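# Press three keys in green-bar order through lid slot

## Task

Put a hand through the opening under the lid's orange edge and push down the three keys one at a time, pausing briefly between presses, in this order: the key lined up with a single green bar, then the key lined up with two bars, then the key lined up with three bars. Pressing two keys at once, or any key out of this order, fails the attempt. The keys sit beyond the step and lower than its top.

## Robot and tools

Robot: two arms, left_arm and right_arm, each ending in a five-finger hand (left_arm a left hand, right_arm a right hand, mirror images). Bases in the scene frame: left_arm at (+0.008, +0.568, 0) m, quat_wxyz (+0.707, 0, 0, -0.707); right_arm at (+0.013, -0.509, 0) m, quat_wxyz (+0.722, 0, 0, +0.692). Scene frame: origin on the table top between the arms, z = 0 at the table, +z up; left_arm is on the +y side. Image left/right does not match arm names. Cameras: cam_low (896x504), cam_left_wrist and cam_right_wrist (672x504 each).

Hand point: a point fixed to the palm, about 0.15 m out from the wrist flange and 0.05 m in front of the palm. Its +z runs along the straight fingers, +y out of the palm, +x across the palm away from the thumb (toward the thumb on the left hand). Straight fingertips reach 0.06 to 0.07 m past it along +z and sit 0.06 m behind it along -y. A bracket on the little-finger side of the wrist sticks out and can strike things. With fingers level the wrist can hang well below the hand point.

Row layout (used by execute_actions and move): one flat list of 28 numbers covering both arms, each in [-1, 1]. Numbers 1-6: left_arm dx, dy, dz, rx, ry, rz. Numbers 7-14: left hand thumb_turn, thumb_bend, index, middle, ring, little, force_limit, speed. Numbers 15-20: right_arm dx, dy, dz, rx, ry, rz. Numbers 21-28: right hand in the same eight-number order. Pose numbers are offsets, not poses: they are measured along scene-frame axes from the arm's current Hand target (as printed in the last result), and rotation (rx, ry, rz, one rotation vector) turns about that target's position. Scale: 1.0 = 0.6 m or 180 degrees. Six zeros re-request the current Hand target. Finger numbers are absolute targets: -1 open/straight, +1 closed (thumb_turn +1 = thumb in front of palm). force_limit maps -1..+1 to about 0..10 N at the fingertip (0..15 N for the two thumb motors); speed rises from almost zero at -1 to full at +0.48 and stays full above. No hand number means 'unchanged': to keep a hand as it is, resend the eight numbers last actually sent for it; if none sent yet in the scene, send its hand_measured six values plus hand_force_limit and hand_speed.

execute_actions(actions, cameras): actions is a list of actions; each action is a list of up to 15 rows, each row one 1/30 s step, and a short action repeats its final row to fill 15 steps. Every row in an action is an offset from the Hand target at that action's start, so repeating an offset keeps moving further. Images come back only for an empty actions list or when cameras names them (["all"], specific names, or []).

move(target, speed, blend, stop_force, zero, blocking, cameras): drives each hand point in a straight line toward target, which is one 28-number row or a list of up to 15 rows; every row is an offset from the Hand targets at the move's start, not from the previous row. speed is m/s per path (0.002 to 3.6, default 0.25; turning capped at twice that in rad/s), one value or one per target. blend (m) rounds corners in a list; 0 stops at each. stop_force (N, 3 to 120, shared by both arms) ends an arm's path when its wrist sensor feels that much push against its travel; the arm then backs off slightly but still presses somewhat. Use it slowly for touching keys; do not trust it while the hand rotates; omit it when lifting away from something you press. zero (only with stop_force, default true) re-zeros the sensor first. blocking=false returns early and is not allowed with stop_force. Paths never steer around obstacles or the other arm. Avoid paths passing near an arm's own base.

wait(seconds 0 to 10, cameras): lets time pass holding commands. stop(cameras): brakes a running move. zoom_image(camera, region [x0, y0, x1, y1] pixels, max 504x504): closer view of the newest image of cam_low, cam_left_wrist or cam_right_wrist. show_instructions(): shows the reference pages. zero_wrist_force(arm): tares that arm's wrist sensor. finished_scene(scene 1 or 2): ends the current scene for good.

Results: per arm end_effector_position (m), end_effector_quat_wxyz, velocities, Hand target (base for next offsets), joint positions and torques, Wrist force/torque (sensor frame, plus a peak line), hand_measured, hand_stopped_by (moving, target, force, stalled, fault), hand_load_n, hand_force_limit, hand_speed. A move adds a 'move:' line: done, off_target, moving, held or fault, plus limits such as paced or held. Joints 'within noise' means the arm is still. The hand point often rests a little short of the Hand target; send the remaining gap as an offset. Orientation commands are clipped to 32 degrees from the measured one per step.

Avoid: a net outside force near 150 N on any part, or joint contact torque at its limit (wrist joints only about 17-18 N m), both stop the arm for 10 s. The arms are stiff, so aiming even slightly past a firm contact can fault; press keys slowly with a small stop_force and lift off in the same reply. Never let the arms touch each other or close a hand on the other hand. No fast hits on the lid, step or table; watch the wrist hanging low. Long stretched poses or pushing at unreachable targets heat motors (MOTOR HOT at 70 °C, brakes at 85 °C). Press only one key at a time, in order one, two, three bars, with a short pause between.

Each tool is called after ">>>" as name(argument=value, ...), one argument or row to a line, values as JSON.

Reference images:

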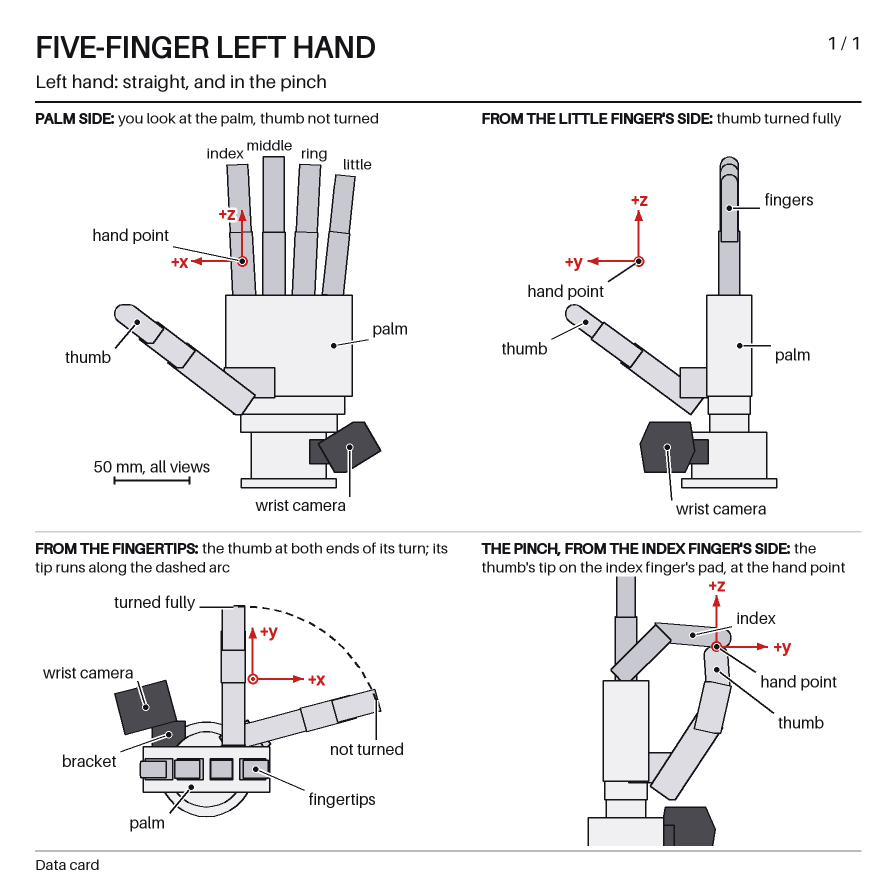

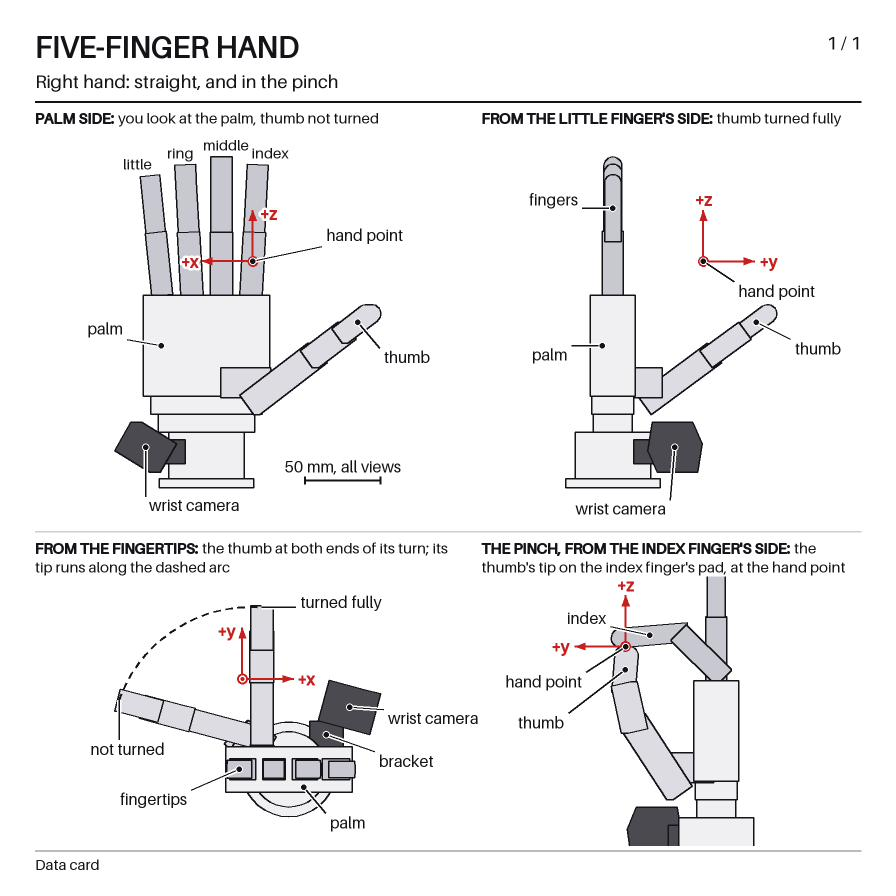

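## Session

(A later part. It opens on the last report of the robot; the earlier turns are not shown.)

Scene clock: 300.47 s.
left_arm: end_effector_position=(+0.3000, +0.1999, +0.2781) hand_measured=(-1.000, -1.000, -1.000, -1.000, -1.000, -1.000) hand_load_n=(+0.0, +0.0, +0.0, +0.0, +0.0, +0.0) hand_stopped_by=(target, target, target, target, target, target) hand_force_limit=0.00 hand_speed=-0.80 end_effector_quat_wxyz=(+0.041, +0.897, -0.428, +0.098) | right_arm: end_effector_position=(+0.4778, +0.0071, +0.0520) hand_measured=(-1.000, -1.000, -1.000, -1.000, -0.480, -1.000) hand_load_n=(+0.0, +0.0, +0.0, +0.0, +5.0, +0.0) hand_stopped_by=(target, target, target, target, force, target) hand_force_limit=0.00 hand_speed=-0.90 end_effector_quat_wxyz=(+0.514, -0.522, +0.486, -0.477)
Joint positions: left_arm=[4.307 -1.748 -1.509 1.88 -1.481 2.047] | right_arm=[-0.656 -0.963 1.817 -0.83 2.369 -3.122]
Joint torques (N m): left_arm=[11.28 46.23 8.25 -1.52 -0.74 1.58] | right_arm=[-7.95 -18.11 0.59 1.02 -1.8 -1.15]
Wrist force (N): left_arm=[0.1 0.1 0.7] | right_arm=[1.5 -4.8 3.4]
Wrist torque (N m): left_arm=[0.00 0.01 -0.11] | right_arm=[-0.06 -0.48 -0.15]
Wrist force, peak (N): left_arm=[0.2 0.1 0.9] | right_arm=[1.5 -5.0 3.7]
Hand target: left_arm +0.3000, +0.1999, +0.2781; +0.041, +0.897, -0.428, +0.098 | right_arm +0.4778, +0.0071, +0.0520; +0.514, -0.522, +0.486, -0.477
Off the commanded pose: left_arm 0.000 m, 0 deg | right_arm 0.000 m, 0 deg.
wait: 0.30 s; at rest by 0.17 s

>>> move(
  target=[0,0,0,0,0,0,-1,-1,-1,-1,-1,-1,0.0,-0.8, 0,0,0,0,0,0,-1,-1,-1,-1,-0.28,-1,0.4,-0.9],
  speed=0.02,
)

>>> wait(
  seconds=0.3,
)

Scene clock: 301.00 s.
left_arm: end_effector_position=(+0.3000, +0.1999, +0.2781) hand_measured=(-1.000, -1.000, -1.000, -1.000, -1.000, -1.000) hand_load_n=(+0.0, -0.5, +0.0, +0.0, +0.0, +0.0) hand_stopped_by=(target, target, target, target, target, target) hand_force_limit=0.00 hand_speed=-0.80 end_effector_quat_wxyz=(+0.041, +0.897, -0.428, +0.098) | right_arm: end_effector_position=(+0.4778, +0.0071, +0.0520) hand_measured=(-1.000, -1.000, -1.000, -1.000, -0.474, -1.000) hand_load_n=(-0.5, +0.0, +0.0, +0.0, +6.5, -0.5) hand_stopped_by=(target, target, target, target, force, target) hand_force_limit=0.40 hand_speed=-0.90 end_effector_quat_wxyz=(+0.514, -0.522, +0.486, -0.477)
Joint positions: left_arm=[4.307 -1.748 -1.509 1.88 -1.481 2.047] | right_arm=[-0.656 -0.963 1.817 -0.83 2.369 -3.122]
Joint torques (N m): left_arm=[8.74 45.7 9.12 -1.53 -1.37 1.49] | right_arm=[-6.37 -17.83 -0.09 1.09 -1.72 -1.02]
Wrist force (N): left_arm=[0.2 -0.1 0.9] | right_arm=[1.0 -6.7 3.3]
Wrist torque (N m): left_arm=[-0.05 0.00 -0.09] | right_arm=[-0.03 -0.46 -0.25]
Wrist force, peak (N): left_arm=[-0.1 0.1 1.0] | right_arm=[1.8 -7.1 4.4]
Hand target: left_arm +0.3000, +0.1999, +0.2781; +0.041, +0.897, -0.428, +0.098 | right_arm +0.4778, +0.0071, +0.0520; +0.514, -0.522, +0.486, -0.477
Off the commanded pose: left_arm 0.000 m, 0 deg | right_arm 0.000 m, 0 deg.
move: done

Scene clock: 301.30 s.
left_arm: end_effector_position=(+0.3000, +0.1999, +0.2781) hand_measured=(-1.000, -1.000, -1.000, -1.000, -1.000, -1.000) hand_load_n=(+0.0, +0.0, +0.0, +0.0, +0.0, +0.0) hand_stopped_by=(target, target, target, target, target, target) hand_force_limit=0.00 hand_speed=-0.80 end_effector_quat_wxyz=(+0.041, +0.897, -0.428, +0.098) | right_arm: end_effector_position=(+0.4778, +0.0071, +0.0520) hand_measured=(-1.000, -1.000, -1.000, -1.000, -0.474, -1.000) hand_load_n=(+0.0, +0.0, +0.0, +0.0, +7.0, +0.0) hand_stopped_by=(target, target, target, target, force, target) hand_force_limit=0.40 hand_speed=-0.90 end_effector_quat_wxyz=(+0.514, -0.522, +0.486, -0.477)
Joint positions: left_arm=[4.307 -1.748 -1.509 1.88 -1.481 2.047] | right_arm=[-0.656 -0.963 1.817 -0.83 2.369 -3.122]
Joint torques (N m): left_arm=[9.34 45.81 7.94 -1.36 -0.88 1.59] | right_arm=[-6.82 -17.49 0.2 1.08 -1.58 -0.9]
Wrist force (N): left_arm=[0.1 -0.1 0.7] | right_arm=[1.1 -6.6 3.4]
Wrist torque (N m): left_arm=[-0.02 0.01 -0.10] | right_arm=[-0.02 -0.47 -0.25]
Wrist force, peak (N): left_arm=[0.1 -0.2 0.9] | right_arm=[1.0 -6.7 3.4]
Hand target: left_arm +0.3000, +0.1999, +0.2781; +0.041, +0.897, -0.428, +0.098 | right_arm +0.4778, +0.0071, +0.0520; +0.514, -0.522, +0.486, -0.477
Off the commanded pose: left_arm 0.000 m, 0 deg | right_arm 0.000 m, 0 deg.
wait: 0.30 s; at rest by 0.17 s

>>> move(
  target=[0,0,0,0,0,0,-1,-1,-1,-1,-1,-1,0.0,-0.8, 0,0,0,0,0,0,-1,-1,-1,-1,-0.6,-1,-0.6,-0.9],
  speed=0.02,
)

>>> move(
  target=[0,0,0,0,0,0,-1,-1,-1,-1,-1,-1,0.0,-0.8, 0,0,0,0,0,0,-1,-1,-1,-1,-1,-1,-0.6,-0.5],
  speed=0.02,
)

>>> move(
  target=[
    [0,0,0,0,0,0,-1,-1,-1,-1,-1,-1,0.0,-0.8, -0.0416,-0.00305,0.0187,0,0,0,-1,-1,-1,-1,-1,-1,-0.6,-0.6],
    [0,0,0,0,0,0,-1,-1,-1,-1,-1,-1,0.0,-0.8, -0.0067,-0.00049,0.0187,0,0,0,-1,-1,-1,-1,-1,-1,-0.6,-0.6],
  ],
  speed=[0.05,0.03],
  cameras=["cam_right_wrist"],
)

Scene clock: 302.27 s.
left_arm: end_effector_position=(+0.3000, +0.1999, +0.2781) hand_measured=(-1.000, -1.000, -1.000, -1.000, -1.000, -1.000) hand_load_n=(+0.0, +0.0, +0.0, +0.0, +0.0, +0.0) hand_stopped_by=(target, target, target, target, target, target) hand_force_limit=0.00 hand_speed=-0.80 end_effector_quat_wxyz=(+0.041, +0.897, -0.428, +0.098) | right_arm: end_effector_position=(+0.4778, +0.0071, +0.0520) hand_measured=(-1.000, -1.000, -1.000, -1.000, -0.600, -1.000) hand_load_n=(+0.0, +0.0, +0.0, +0.0, +0.0, +0.0) hand_stopped_by=(target, target, target, target, target, target) hand_force_limit=-0.60 hand_speed=-0.90 end_effector_quat_wxyz=(+0.514, -0.522, +0.486, -0.477)
Joint positions: left_arm=[4.307 -1.748 -1.509 1.88 -1.481 2.047] | right_arm=[-0.656 -0.963 1.817 -0.83 2.369 -3.122]
Joint torques (N m): left_arm=[8.75 47.13 7.41 -1.51 -1.02 1.62] | right_arm=[-5.52 -18.29 -0.54 -0.43 -1.29 -0.79]
Wrist force (N): left_arm=[0.1 0.1 0.7] | right_arm=[1.5 -0.6 1.6]
Wrist torque (N m): left_arm=[-0.01 0.01 -0.11] | right_arm=[-0.13 -0.39 0.01]
Wrist force, peak (N): left_arm=[0.4 0.2 0.9] | right_arm=[0.9 -6.8 3.4]
Hand target: left_arm +0.3000, +0.1999, +0.2781; +0.041, +0.897, -0.428, +0.098 | right_arm +0.4778, +0.0071, +0.0520; +0.514, -0.522, +0.486, -0.477
Off the commanded pose: left_arm 0.000 m, 0 deg | right_arm 0.000 m, 0 deg.
move: done

Scene clock: 302.83 s.
left_arm: end_effector_position=(+0.3000, +0.1999, +0.2781) hand_measured=(-1.000, -1.000, -1.000, -1.000, -1.000, -1.000) hand_load_n=(+0.0, +0.0, +0.0, +0.0, +0.0, +0.0) hand_stopped_by=(target, target, target, target, target, target) hand_force_limit=0.00 hand_speed=-0.80 end_effector_quat_wxyz=(+0.041, +0.897, -0.428, +0.098) | right_arm: end_effector_position=(+0.4778, +0.0071, +0.0520) hand_measured=(-1.000, -1.000, -1.000, -1.000, -1.000, -1.000) hand_load_n=(+0.0, +0.0, +0.0, +0.0, +0.0, +0.0) hand_stopped_by=(target, target, target, target, target, target) hand_force_limit=-0.60 hand_speed=-0.50 end_effector_quat_wxyz=(+0.514, -0.522, +0.486, -0.477)
Joint positions: left_arm=[4.307 -1.748 -1.509 1.88 -1.481 2.047] | right_arm=[-0.656 -0.963 1.817 -0.83 2.369 -3.122]
Joint torques (N m): left_arm=[10.33 46.35 7.76 -1.64 -1.09 1.66] | right_arm=[-4.58 -19.21 -0.31 -1.53 -1.14 -1.02]
Wrist force (N): left_arm=[0.0 -0.2 0.7] | right_arm=[1.6 -0.8 1.6]
Wrist torque (N m): left_arm=[-0.06 0.02 -0.10] | right_arm=[-0.17 -0.40 0.01]
Wrist force, peak (N): left_arm=[0.1 -0.1 1.0] | right_arm=[1.6 -0.7 1.9]
Hand target: left_arm +0.3000, +0.1999, +0.2781; +0.041, +0.897, -0.428, +0.098 | right_arm +0.4778, +0.0071, +0.0520; +0.514, -0.522, +0.486, -0.477
Off the commanded pose: left_arm 0.000 m, 0 deg | right_arm 0.000 m, 0 deg.
move: done

Scene clock: 304.83 s.
left_arm: end_effector_position=(+0.3000, +0.1999, +0.2781) hand_measured=(-1.000, -1.000, -1.000, -1.000, -1.000, -1.000) hand_load_n=(+0.0, +0.0, +0.0, +0.0, +0.0, +0.0) hand_stopped_by=(target, target, target, target, target, target) hand_force_limit=0.00 hand_speed=-0.80 end_effector_quat_wxyz=(+0.041, +0.897, -0.428, +0.098) | right_arm: end_effector_position=(+0.4736, +0.0068, +0.0632) hand_measured=(-1.000, -1.000, -1.000, -1.000, -1.000, -1.000) hand_load_n=(-0.5, +0.0, +0.0, +0.0, +0.0, -0.5) hand_stopped_by=(target, target, target, target, target, target) hand_force_limit=-0.60 hand_speed=-0.60 end_effector_quat_wxyz=(+0.514, -0.522, +0.486, -0.477)
Joint positions: left_arm=[4.307 -1.748 -1.509 1.88 -1.481 2.047] | right_arm=[-0.65 -0.987 1.819 -0.808 2.375 -3.122]
Joint torques (N m): left_arm=[9.64 45.16 8.48 -1.59 -1.24 1.7] | right_arm=[-9.94 -17.14 -33.48 0.98 -1.7 -1.16]
Wrist force (N): left_arm=[0.0 0.0 0.6] | right_arm=[1.6 -0.8 1.7]
Wrist torque (N m): left_arm=[0.00 0.01 -0.10] | right_arm=[-0.15 -0.40 0.01]
Wrist force, peak (N): left_arm=[0.2 0.0 1.0] | right_arm=[2.3 -0.7 2.4]
Hand target: left_arm +0.3000, +0.1999, +0.2781; +0.041, +0.897, -0.428, +0.098 | right_arm +0.4738, +0.0068, +0.0632; +0.514, -0.522, +0.486, -0.477
Off the commanded pose: left_arm 0.000 m, 0 deg | right_arm 0.000 m, 0 deg.
move: done
Images, in order (width x height): cam_right_wrist 672x504.

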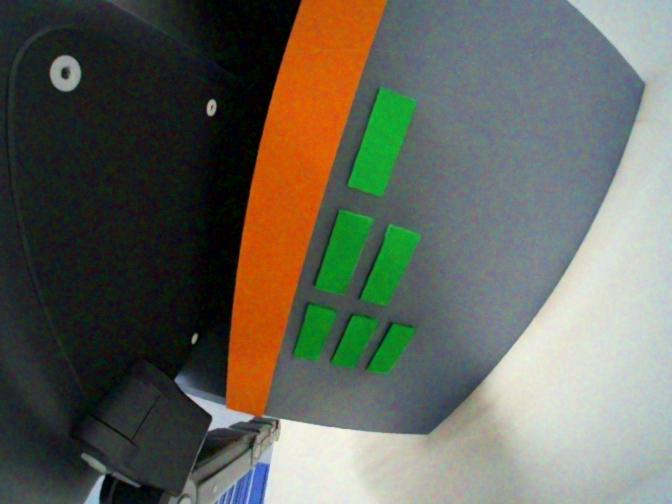

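>>> move(
  target=[0,0,0,0,0,0,-1,-1,-1,-1,-1,-1,0.0,-0.8, 0,0,-0.0187,0,0,0,-1,-1,-1,-1,-1,-1,-0.6,-0.6],
  speed=0.03,
  stop_force=5,
)

>>> move(
  target=[0,0,0,0,0,0,-1,-1,-1,-1,-1,-1,0.0,-0.8, 0,0,0,0,0,0,-1,-1,-1,-0.6,-1,-1,-0.8,-0.6],
  speed=0.02,
)

Scene clock: 306.57 s.
left_arm: end_effector_position=(+0.3000, +0.1999, +0.2781) hand_measured=(-1.000, -1.000, -1.000, -1.000, -1.000, -1.000) hand_load_n=(+0.0, -0.5, +0.0, +0.0, +0.0, +0.0) hand_stopped_by=(target, target, target, target, target, target) hand_force_limit=0.00 hand_speed=-0.80 end_effector_quat_wxyz=(+0.041, +0.897, -0.428, +0.098) | right_arm: end_effector_position=(+0.4738, +0.0068, +0.0520) hand_measured=(-1.000, -1.000, -1.000, -1.000, -1.000, -1.000) hand_load_n=(+0.0, +0.0, -0.5, +0.0, +0.0, +0.0) hand_stopped_by=(target, target, target, target, target, target) hand_force_limit=-0.60 hand_speed=-0.60 end_effector_quat_wxyz=(+0.514, -0.522, +0.486, -0.477)
Joint positions: left_arm=[4.307 -1.748 -1.509 1.88 -1.481 2.047] | right_arm=[-0.651 -0.967 1.823 -0.832 2.375 -3.122]
Joint torques (N m): left_arm=[9.21 46.15 8.73 -1.66 -1.1 1.48] | right_arm=[-9.32 -17.38 0.49 -2.74 -1.72 -1.03]
Wrist force (N): left_arm=[0.1 0.0 0.8] | right_arm=[1.3 -0.8 1.5]
Wrist torque (N m): left_arm=[-0.03 0.02 -0.10] | right_arm=[-0.15 -0.36 0.00]
Wrist force, peak (N): left_arm=[0.4 0.1 1.0] | right_arm=[1.7 -0.7 1.8]
Hand target: left_arm +0.3000, +0.1999, +0.2781; +0.041, +0.897, -0.428, +0.098 | right_arm +0.4738, +0.0068, +0.0520; +0.514, -0.522, +0.486, -0.477
Off the commanded pose: left_arm 0.000 m, 0 deg | right_arm 0.000 m, 0 deg.
move: done

Scene clock: 307.13 s.
left_arm: end_effector_position=(+0.3000, +0.1999, +0.2781) hand_measured=(-1.000, -1.000, -1.000, -1.000, -1.000, -1.000) hand_load_n=(+0.0, +0.0, +0.0, +0.0, +0.0, +0.0) hand_stopped_by=(target, target, target, target, target, target) hand_force_limit=0.00 hand_speed=-0.80 end_effector_quat_wxyz=(+0.041, +0.897, -0.428, +0.098) | right_arm: end_effector_position=(+0.4738, +0.0068, +0.0520) hand_measured=(-1.000, -1.000, -1.000, -0.672, -1.000, -1.000) hand_load_n=(+0.0, +0.0, +0.0, +1.0, +0.0, +0.0) hand_stopped_by=(target, target, target, force, target, target) hand_force_limit=-0.80 hand_speed=-0.60 end_effector_quat_wxyz=(+0.514, -0.522, +0.486, -0.477)
Joint positions: left_arm=[4.307 -1.748 -1.509 1.88 -1.481 2.047] | right_arm=[-0.651 -0.967 1.823 -0.833 2.375 -3.122]
Joint torques (N m): left_arm=[8.25 46.89 8.05 -1.61 -1.1 1.54] | right_arm=[-9.13 -17.6 1.18 -0.63 -1.69 -1.17]
Wrist force (N): left_arm=[0.1 0.1 0.7] | right_arm=[1.4 -1.8 1.9]
Wrist torque (N m): left_arm=[0.00 0.01 -0.11] | right_arm=[-0.11 -0.41 -0.01]
Wrist force, peak (N): left_arm=[-0.1 0.0 1.0] | right_arm=[1.4 -3.0 2.4]
Hand target: left_arm +0.3000, +0.1999, +0.2781; +0.041, +0.897, -0.428, +0.098 | right_arm +0.4738, +0.0068, +0.0520; +0.514, -0.522, +0.486, -0.477
Off the commanded pose: left_arm 0.000 m, 0 deg | right_arm 0.000 m, 0 deg.
move: done

Contact as expected at −0.672. Press.

>>> move(
  target=[0,0,0,0,0,0,-1,-1,-1,-1,-1,-1,0.0,-0.8, 0,0,0,0,0,0,-1,-1,-1,-0.3,-1,-1,0.0,-0.9],
  speed=0.02,
)

>>> wait(
  seconds=0.2,
)

>>> move(
  target=[0,0,0,0,0,0,-1,-1,-1,-1,-1,-1,0.0,-0.8, 0,0,0,0,0,0,-1,-1,-1,-0.28,-1,-1,0.4,-0.9],
  speed=0.02,
)

>>> wait(
  seconds=0.2,
)

Scene clock: 308.03 s.
left_arm: end_effector_position=(+0.3000, +0.1999, +0.2781) hand_measured=(-1.000, -1.000, -1.000, -1.000, -1.000, -1.000) hand_load_n=(+0.0, +0.0, +0.0, +0.0, +0.0, +0.0) hand_stopped_by=(target, target, target, target, target, target) hand_force_limit=0.00 hand_speed=-0.80 end_effector_quat_wxyz=(+0.041, +0.897, -0.428, +0.098) | right_arm: end_effector_position=(+0.4738, +0.0068, +0.0520) hand_measured=(-1.000, -1.000, -1.000, -0.526, -1.000, -1.000) hand_load_n=(+0.0, +0.0, +0.0, +6.0, +0.0, +0.0) hand_stopped_by=(target, target, target, force, target, target) hand_force_limit=0.00 hand_speed=-0.90 end_effector_quat_wxyz=(+0.514, -0.522, +0.486, -0.477)
Joint positions: left_arm=[4.307 -1.748 -1.509 1.88 -1.481 2.047] | right_arm=[-0.651 -0.967 1.823 -0.832 2.375 -3.122]
Joint torques (N m): left_arm=[8.59 45.84 8.52 -1.65 -0.95 1.5] | right_arm=[-7.43 -16.93 0.75 1.09 -1.48 -1.09]
Wrist force (N): left_arm=[0.1 -0.1 0.7] | right_arm=[1.2 -5.6 3.2]
Wrist torque (N m): left_arm=[-0.02 0.00 -0.10] | right_arm=[-0.01 -0.45 -0.09]
Wrist force, peak (N): left_arm=[0.2 0.1 1.0] | right_arm=[1.4 -6.3 4.2]
Hand target: left_arm +0.3000, +0.1999, +0.2781; +0.041, +0.897, -0.428, +0.098 | right_arm +0.4738, +0.0068, +0.0520; +0.514, -0.522, +0.486, -0.477
Off the commanded pose: left_arm 0.000 m, 0 deg | right_arm 0.000 m, 0 deg.
move: done

Scene clock: 308.23 s.
left_arm: end_effector_position=(+0.3000, +0.1999, +0.2781) hand_measured=(-1.000, -1.000, -1.000, -1.000, -1.000, -1.000) hand_load_n=(+0.0, +0.0, +0.0, +0.0, +0.0, +0.0) hand_stopped_by=(target, target, target, target, target, target) hand_force_limit=0.00 hand_speed=-0.80 end_effector_quat_wxyz=(+0.041, +0.897, -0.428, +0.098) | right_arm: end_effector_position=(+0.4738, +0.0068, +0.0520) hand_measured=(-1.000, -1.000, -1.000, -0.526, -1.000, -1.000) hand_load_n=(+0.0, +0.0, +0.0, +5.5, +0.0, +0.0) hand_stopped_by=(target, target, target, force, target, target) hand_force_limit=0.00 hand_speed=-0.90 end_effector_quat_wxyz=(+0.514, -0.522, +0.486, -0.477)
Joint positions: left_arm=[4.307 -1.748 -1.509 1.88 -1.481 2.047] | right_arm=[-0.651 -0.967 1.823 -0.832 2.375 -3.122]
Joint torques (N m): left_arm=[9.85 46.53 7.73 -1.89 -1.02 1.31] | right_arm=[-8.21 -17.55 -0.69 1.07 -1.51 -1.02]
Wrist force (N): left_arm=[-0.1 0.1 1.0] | right_arm=[1.1 -5.6 3.3]
Wrist torque (N m): left_arm=[-0.01 0.05 -0.11] | right_arm=[-0.03 -0.44 -0.10]
Wrist force, peak (N): left_arm=[0.0 0.1 1.0] | right_arm=[1.0 -5.7 3.5]
Hand target: left_arm +0.3000, +0.1999, +0.2781; +0.041, +0.897, -0.428, +0.098 | right_arm +0.4738, +0.0068, +0.0520; +0.514, -0.522, +0.486, -0.477
Off the commanded pose: left_arm 0.000 m, 0 deg | right_arm 0.000 m, 0 deg.
wait: 0.20 s; at rest by 0.17 s

Scene clock: 308.73 s.
left_arm: end_effector_position=(+0.3000, +0.1999, +0.2781) hand_measured=(-1.000, -1.000, -1.000, -1.000, -1.000, -1.000) hand_load_n=(+0.0, +0.0, +0.0, +0.0, +0.0, +0.0) hand_stopped_by=(target, target, target, target, target, target) hand_force_limit=0.00 hand_speed=-0.80 end_effector_quat_wxyz=(+0.041, +0.897, -0.428, +0.098) | right_arm: end_effector_position=(+0.4738, +0.0068, +0.0520) hand_measured=(-1.000, -1.000, -1.000, -0.520, -1.000, -1.000) hand_load_n=(+0.0, +0.0, -0.5, +5.5, +0.0, +0.0) hand_stopped_by=(target, target, target, force, target, target) hand_force_limit=0.40 hand_speed=-0.90 end_effector_quat_wxyz=(+0.514, -0.522, +0.486, -0.477)
Joint positions: left_arm=[4.307 -1.748 -1.509 1.88 -1.481 2.047] | right_arm=[-0.651 -0.967 1.823 -0.832 2.375 -3.122]
Joint torques (N m): left_arm=[7.83 46.98 6.9 -1.85 -1.07 1.53] | right_arm=[-7.86 -17.33 -0.18 1.08 -1.42 -1.11]
Wrist force (N): left_arm=[0.2 0.2 0.9] | right_arm=[1.5 -6.8 1.5]
Wrist torque (N m): left_arm=[0.00 0.00 -0.10] | right_arm=[0.05 -0.37 -0.11]
Wrist force, peak (N): left_arm=[-0.1 0.0 1.1] | right_arm=[2.5 -6.9 3.8]
Hand target: left_arm +0.3000, +0.1999, +0.2781; +0.041, +0.897, -0.428, +0.098 | right_arm +0.4738, +0.0068, +0.0520; +0.514, -0.522, +0.486, -0.477
Off the commanded pose: left_arm 0.000 m, 0 deg | right_arm 0.000 m, 0 deg.
move: done

Scene clock: 308.93 s.
left_arm: end_effector_position=(+0.3000, +0.1999, +0.2781) hand_measured=(-1.000, -1.000, -1.000, -1.000, -1.000, -1.000) hand_load_n=(+0.0, +0.0, +0.0, +0.0, +0.0, +0.0) hand_stopped_by=(target, target, target, target, target, target) hand_force_limit=0.00 hand_speed=-0.80 end_effector_quat_wxyz=(+0.041, +0.897, -0.428, +0.098) | right_arm: end_effector_position=(+0.4738, +0.0068, +0.0520) hand_measured=(-1.000, -1.000, -1.000, -0.520, -1.000, -1.000) hand_load_n=(+0.0, +0.0, +0.0, +5.5, +0.0, +0.0) hand_stopped_by=(target, target, target, force, target, target) hand_force_limit=0.40 hand_speed=-0.90 end_effector_quat_wxyz=(+0.514, -0.522, +0.486, -0.477)
Joint positions: left_arm=[4.307 -1.748 -1.509 1.88 -1.481 2.047] | right_arm=[-0.651 -0.967 1.823 -0.832 2.375 -3.122]
Joint torques (N m): left_arm=[10.46 45.93 7.91 -1.61 -1.04 1.63] | right_arm=[-7.25 -17.03 -0.89 1.12 -1.2 -0.96]
Wrist force (N): left_arm=[0.1 -0.1 1.0] | right_arm=[1.6 -6.8 1.3]
Wrist torque (N m): left_arm=[-0.06 0.02 -0.10] | right_arm=[0.05 -0.37 -0.12]
Wrist force, peak (N): left_arm=[0.1 -0.4 0.9] | right_arm=[1.6 -7.0 1.5]
Hand target: left_arm +0.3000, +0.1999, +0.2781; +0.041, +0.897, -0.428, +0.098 | right_arm +0.4738, +0.0068, +0.0520; +0.514, -0.522, +0.486, -0.477
Off the commanded pose: left_arm 0.000 m, 0 deg | right_arm 0.000 m, 0 deg.
wait: 0.20 s; at rest by 0.17 s

>>> move(
  target=[0,0,0,0,0,0,-1,-1,-1,-1,-1,-1,0.0,-0.8, 0,0,0,0,0,0,-1,-1,-1,-0.6,-1,-1,-0.6,-0.9],
  speed=0.02,
)

>>> move(
  target=[0,0,0,0,0,0,-1,-1,-1,-1,-1,-1,0.0,-0.8, 0,0,0,0,0,0,-1,-1,-1,-1,-1,-1,-0.6,-0.5],
  speed=0.02,
)

>>> move(
  target=[
    [0,0,0,0,0,0,-1,-1,-1,-1,-1,-1,0.0,-0.8, -0.025,-0.0018,0.0187,0,0,0,-1,-1,-1,-1,-1,-1,-0.6,-0.5],
    [0,0,0,0,0,0,-1,-1,-1,-1,-1,-1,0.0,-0.8, -0.3,-0.022,0.0187,0,0,0,-1,-1,-1,-1,-1,-1,-0.6,-0.5],
  ],
  speed=[0.05,0.15],
  blend=[0.005,0],
  cameras=["all"],
)

Scene clock: 309.70 s.
left_arm: end_effector_position=(+0.3000, +0.1999, +0.2781) hand_measured=(-1.000, -1.000, -1.000, -1.000, -1.000, -1.000) hand_load_n=(+0.0, +0.0, +0.0, +0.0, +0.0, +0.0) hand_stopped_by=(target, target, target, target, target, target) hand_force_limit=0.00 hand_speed=-0.80 end_effector_quat_wxyz=(+0.041, +0.897, -0.428, +0.098) | right_arm: end_effector_position=(+0.4738, +0.0068, +0.0520) hand_measured=(-1.000, -1.000, -1.000, -0.600, -1.000, -1.000) hand_load_n=(-0.5, +0.0, +0.0, +0.0, +0.0, +0.0) hand_stopped_by=(target, target, target, target, target, target) hand_force_limit=-0.60 hand_speed=-0.90 end_effector_quat_wxyz=(+0.514, -0.522, +0.486, -0.477)
Joint positions: left_arm=[4.307 -1.748 -1.509 1.88 -1.481 2.047] | right_arm=[-0.651 -0.967 1.823 -0.832 2.375 -3.122]
Joint torques (N m): left_arm=[9.69 47.21 7.15 -1.66 -1.03 1.6] | right_arm=[-6.55 -18.71 1.09 -0.09 -1.27 -0.89]
Wrist force (N): left_arm=[0.1 0.0 0.7] | right_arm=[1.4 -0.8 1.7]
Wrist torque (N m): left_arm=[-0.02 0.00 -0.09] | right_arm=[-0.16 -0.36 0.00]
Wrist force, peak (N): left_arm=[0.3 0.1 1.0] | right_arm=[1.6 -7.0 1.2]
Hand target: left_arm +0.3000, +0.1999, +0.2781; +0.041, +0.897, -0.428, +0.098 | right_arm +0.4738, +0.0068, +0.0520; +0.514, -0.522, +0.486, -0.477
Off the commanded pose: left_arm 0.000 m, 0 deg | right_arm 0.000 m, 0 deg.
move: done

Scene clock: 310.27 s.
left_arm: end_effector_position=(+0.3000, +0.1999, +0.2781) hand_measured=(-1.000, -1.000, -1.000, -1.000, -1.000, -1.000) hand_load_n=(+0.0, +0.0, +0.0, +0.0, +0.0, +0.0) hand_stopped_by=(target, target, target, target, target, target) hand_force_limit=0.00 hand_speed=-0.80 end_effector_quat_wxyz=(+0.041, +0.897, -0.428, +0.098) | right_arm: end_effector_position=(+0.4738, +0.0068, +0.0520) hand_measured=(-1.000, -1.000, -1.000, -1.000, -1.000, -1.000) hand_load_n=(+0.0, +0.0, +0.0, +0.0, +0.0, +0.0) hand_stopped_by=(target, target, target, target, target, target) hand_force_limit=-0.60 hand_speed=-0.50 end_effector_quat_wxyz=(+0.514, -0.522, +0.486, -0.477)
Joint positions: left_arm=[4.307 -1.748 -1.509 1.88 -1.481 2.047] | right_arm=[-0.651 -0.967 1.823 -0.832 2.375 -3.122]
Joint torques (N m): left_arm=[9.03 45.84 7.12 -1.64 -1.07 1.68] | right_arm=[-6.17 -20.12 -0.59 -1.55 -0.83 -0.93]
Wrist force (N): left_arm=[0.3 0.0 1.0] | right_arm=[1.6 -0.9 1.6]
Wrist torque (N m): left_arm=[-0.03 -0.01 -0.08] | right_arm=[-0.17 -0.40 0.01]
Wrist force, peak (N): left_arm=[0.3 0.0 1.0] | right_arm=[1.6 -0.8 1.8]
Hand target: left_arm +0.3000, +0.1999, +0.2781; +0.041, +0.897, -0.428, +0.098 | right_arm +0.4738, +0.0068, +0.0520; +0.514, -0.522, +0.486, -0.477
Off the commanded pose: left_arm 0.000 m, 0 deg | right_arm 0.000 m, 0 deg.
move: done

Scene clock: 312.40 s.
left_arm: end_effector_position=(+0.3000, +0.1999, +0.2781) hand_measured=(-1.000, -1.000, -1.000, -1.000, -1.000, -1.000) hand_load_n=(+0.0, +0.0, +0.0, +0.0, +0.0, +0.0) hand_stopped_by=(target, target, target, target, target, target) hand_force_limit=0.00 hand_speed=-0.80 end_effector_quat_wxyz=(+0.041, +0.897, -0.428, +0.098) | right_arm: end_effector_position=(+0.2939, -0.0064, +0.0632) hand_measured=(-1.000, -1.000, -1.000, -1.000, -1.000, -1.000) hand_load_n=(+0.0, +0.0, +0.0, +0.0, +0.0, +0.0) hand_stopped_by=(target, target, target, target, target, target) hand_force_limit=-0.60 hand_speed=-0.50 end_effector_quat_wxyz=(+0.514, -0.522, +0.486, -0.477)
Joint positions: left_arm=[4.307 -1.748 -1.509 1.88 -1.481 2.047] | right_arm=[-0.331 -1.083 1.997 -0.876 2.695 -3.104]
Joint torques (N m): left_arm=[10.68 46.45 7.51 -1.73 -1.06 1.44] | right_arm=[10.11 -59.67 0.96 0.88 1.97 1.65]
Wrist force (N): left_arm=[0.1 -0.1 0.7] | right_arm=[1.7 -0.6 1.1]
Wrist torque (N m): left_arm=[-0.04 0.01 -0.10] | right_arm=[-0.10 -0.42 -0.17]
Wrist force, peak (N): left_arm=[0.3 -0.1 1.0] | right_arm=[2.2 -1.1 3.1]
Hand target: left_arm +0.3000, +0.1999, +0.2781; +0.041, +0.897, -0.428, +0.098 | right_arm +0.2938, -0.0064, +0.0632; +0.514, -0.522, +0.486, -0.477
Off the commanded pose: left_arm 0.000 m, 0 deg | right_arm 0.000 m, 0 deg.
move: done

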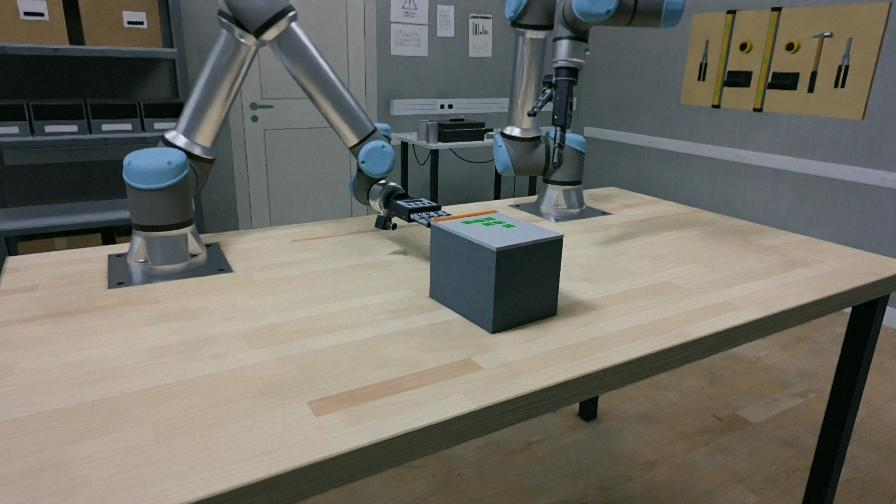

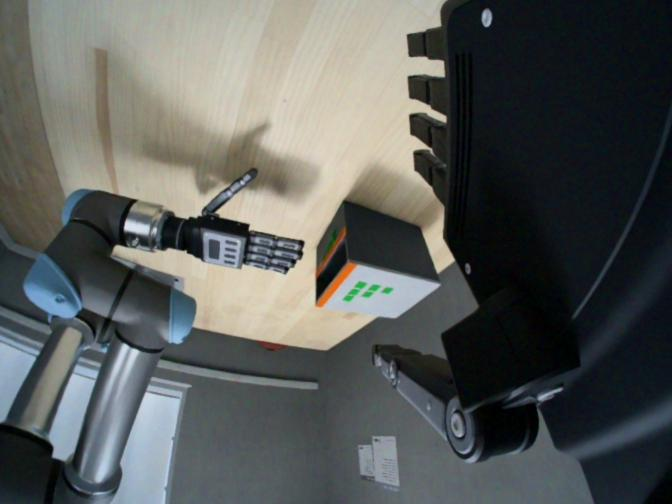

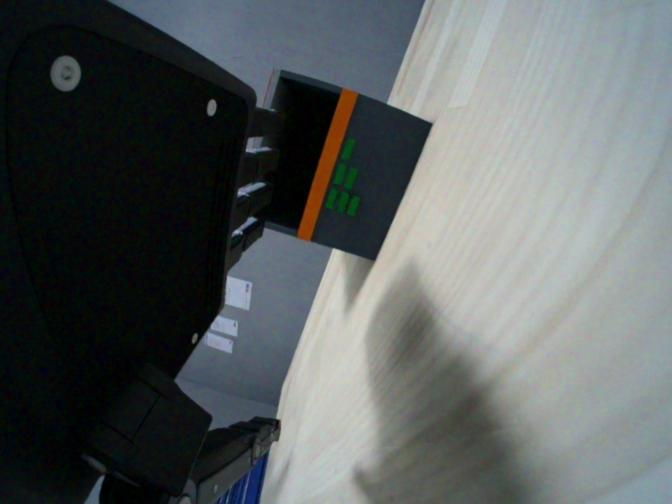

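>>> zoom_image(
  camera="cam_right_wrist",
  region=[250, 60, 440, 270],
)

Scaled by 2.400 from the camera's 672x504 image, which has a finer 960x720 frame.

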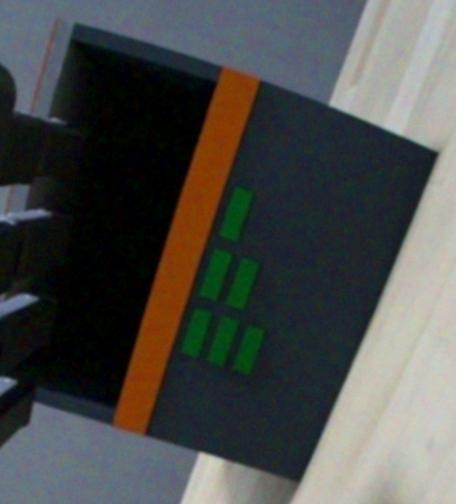

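>>> finished_scene(
  scene=1,
)

The scene is finished: the task was done.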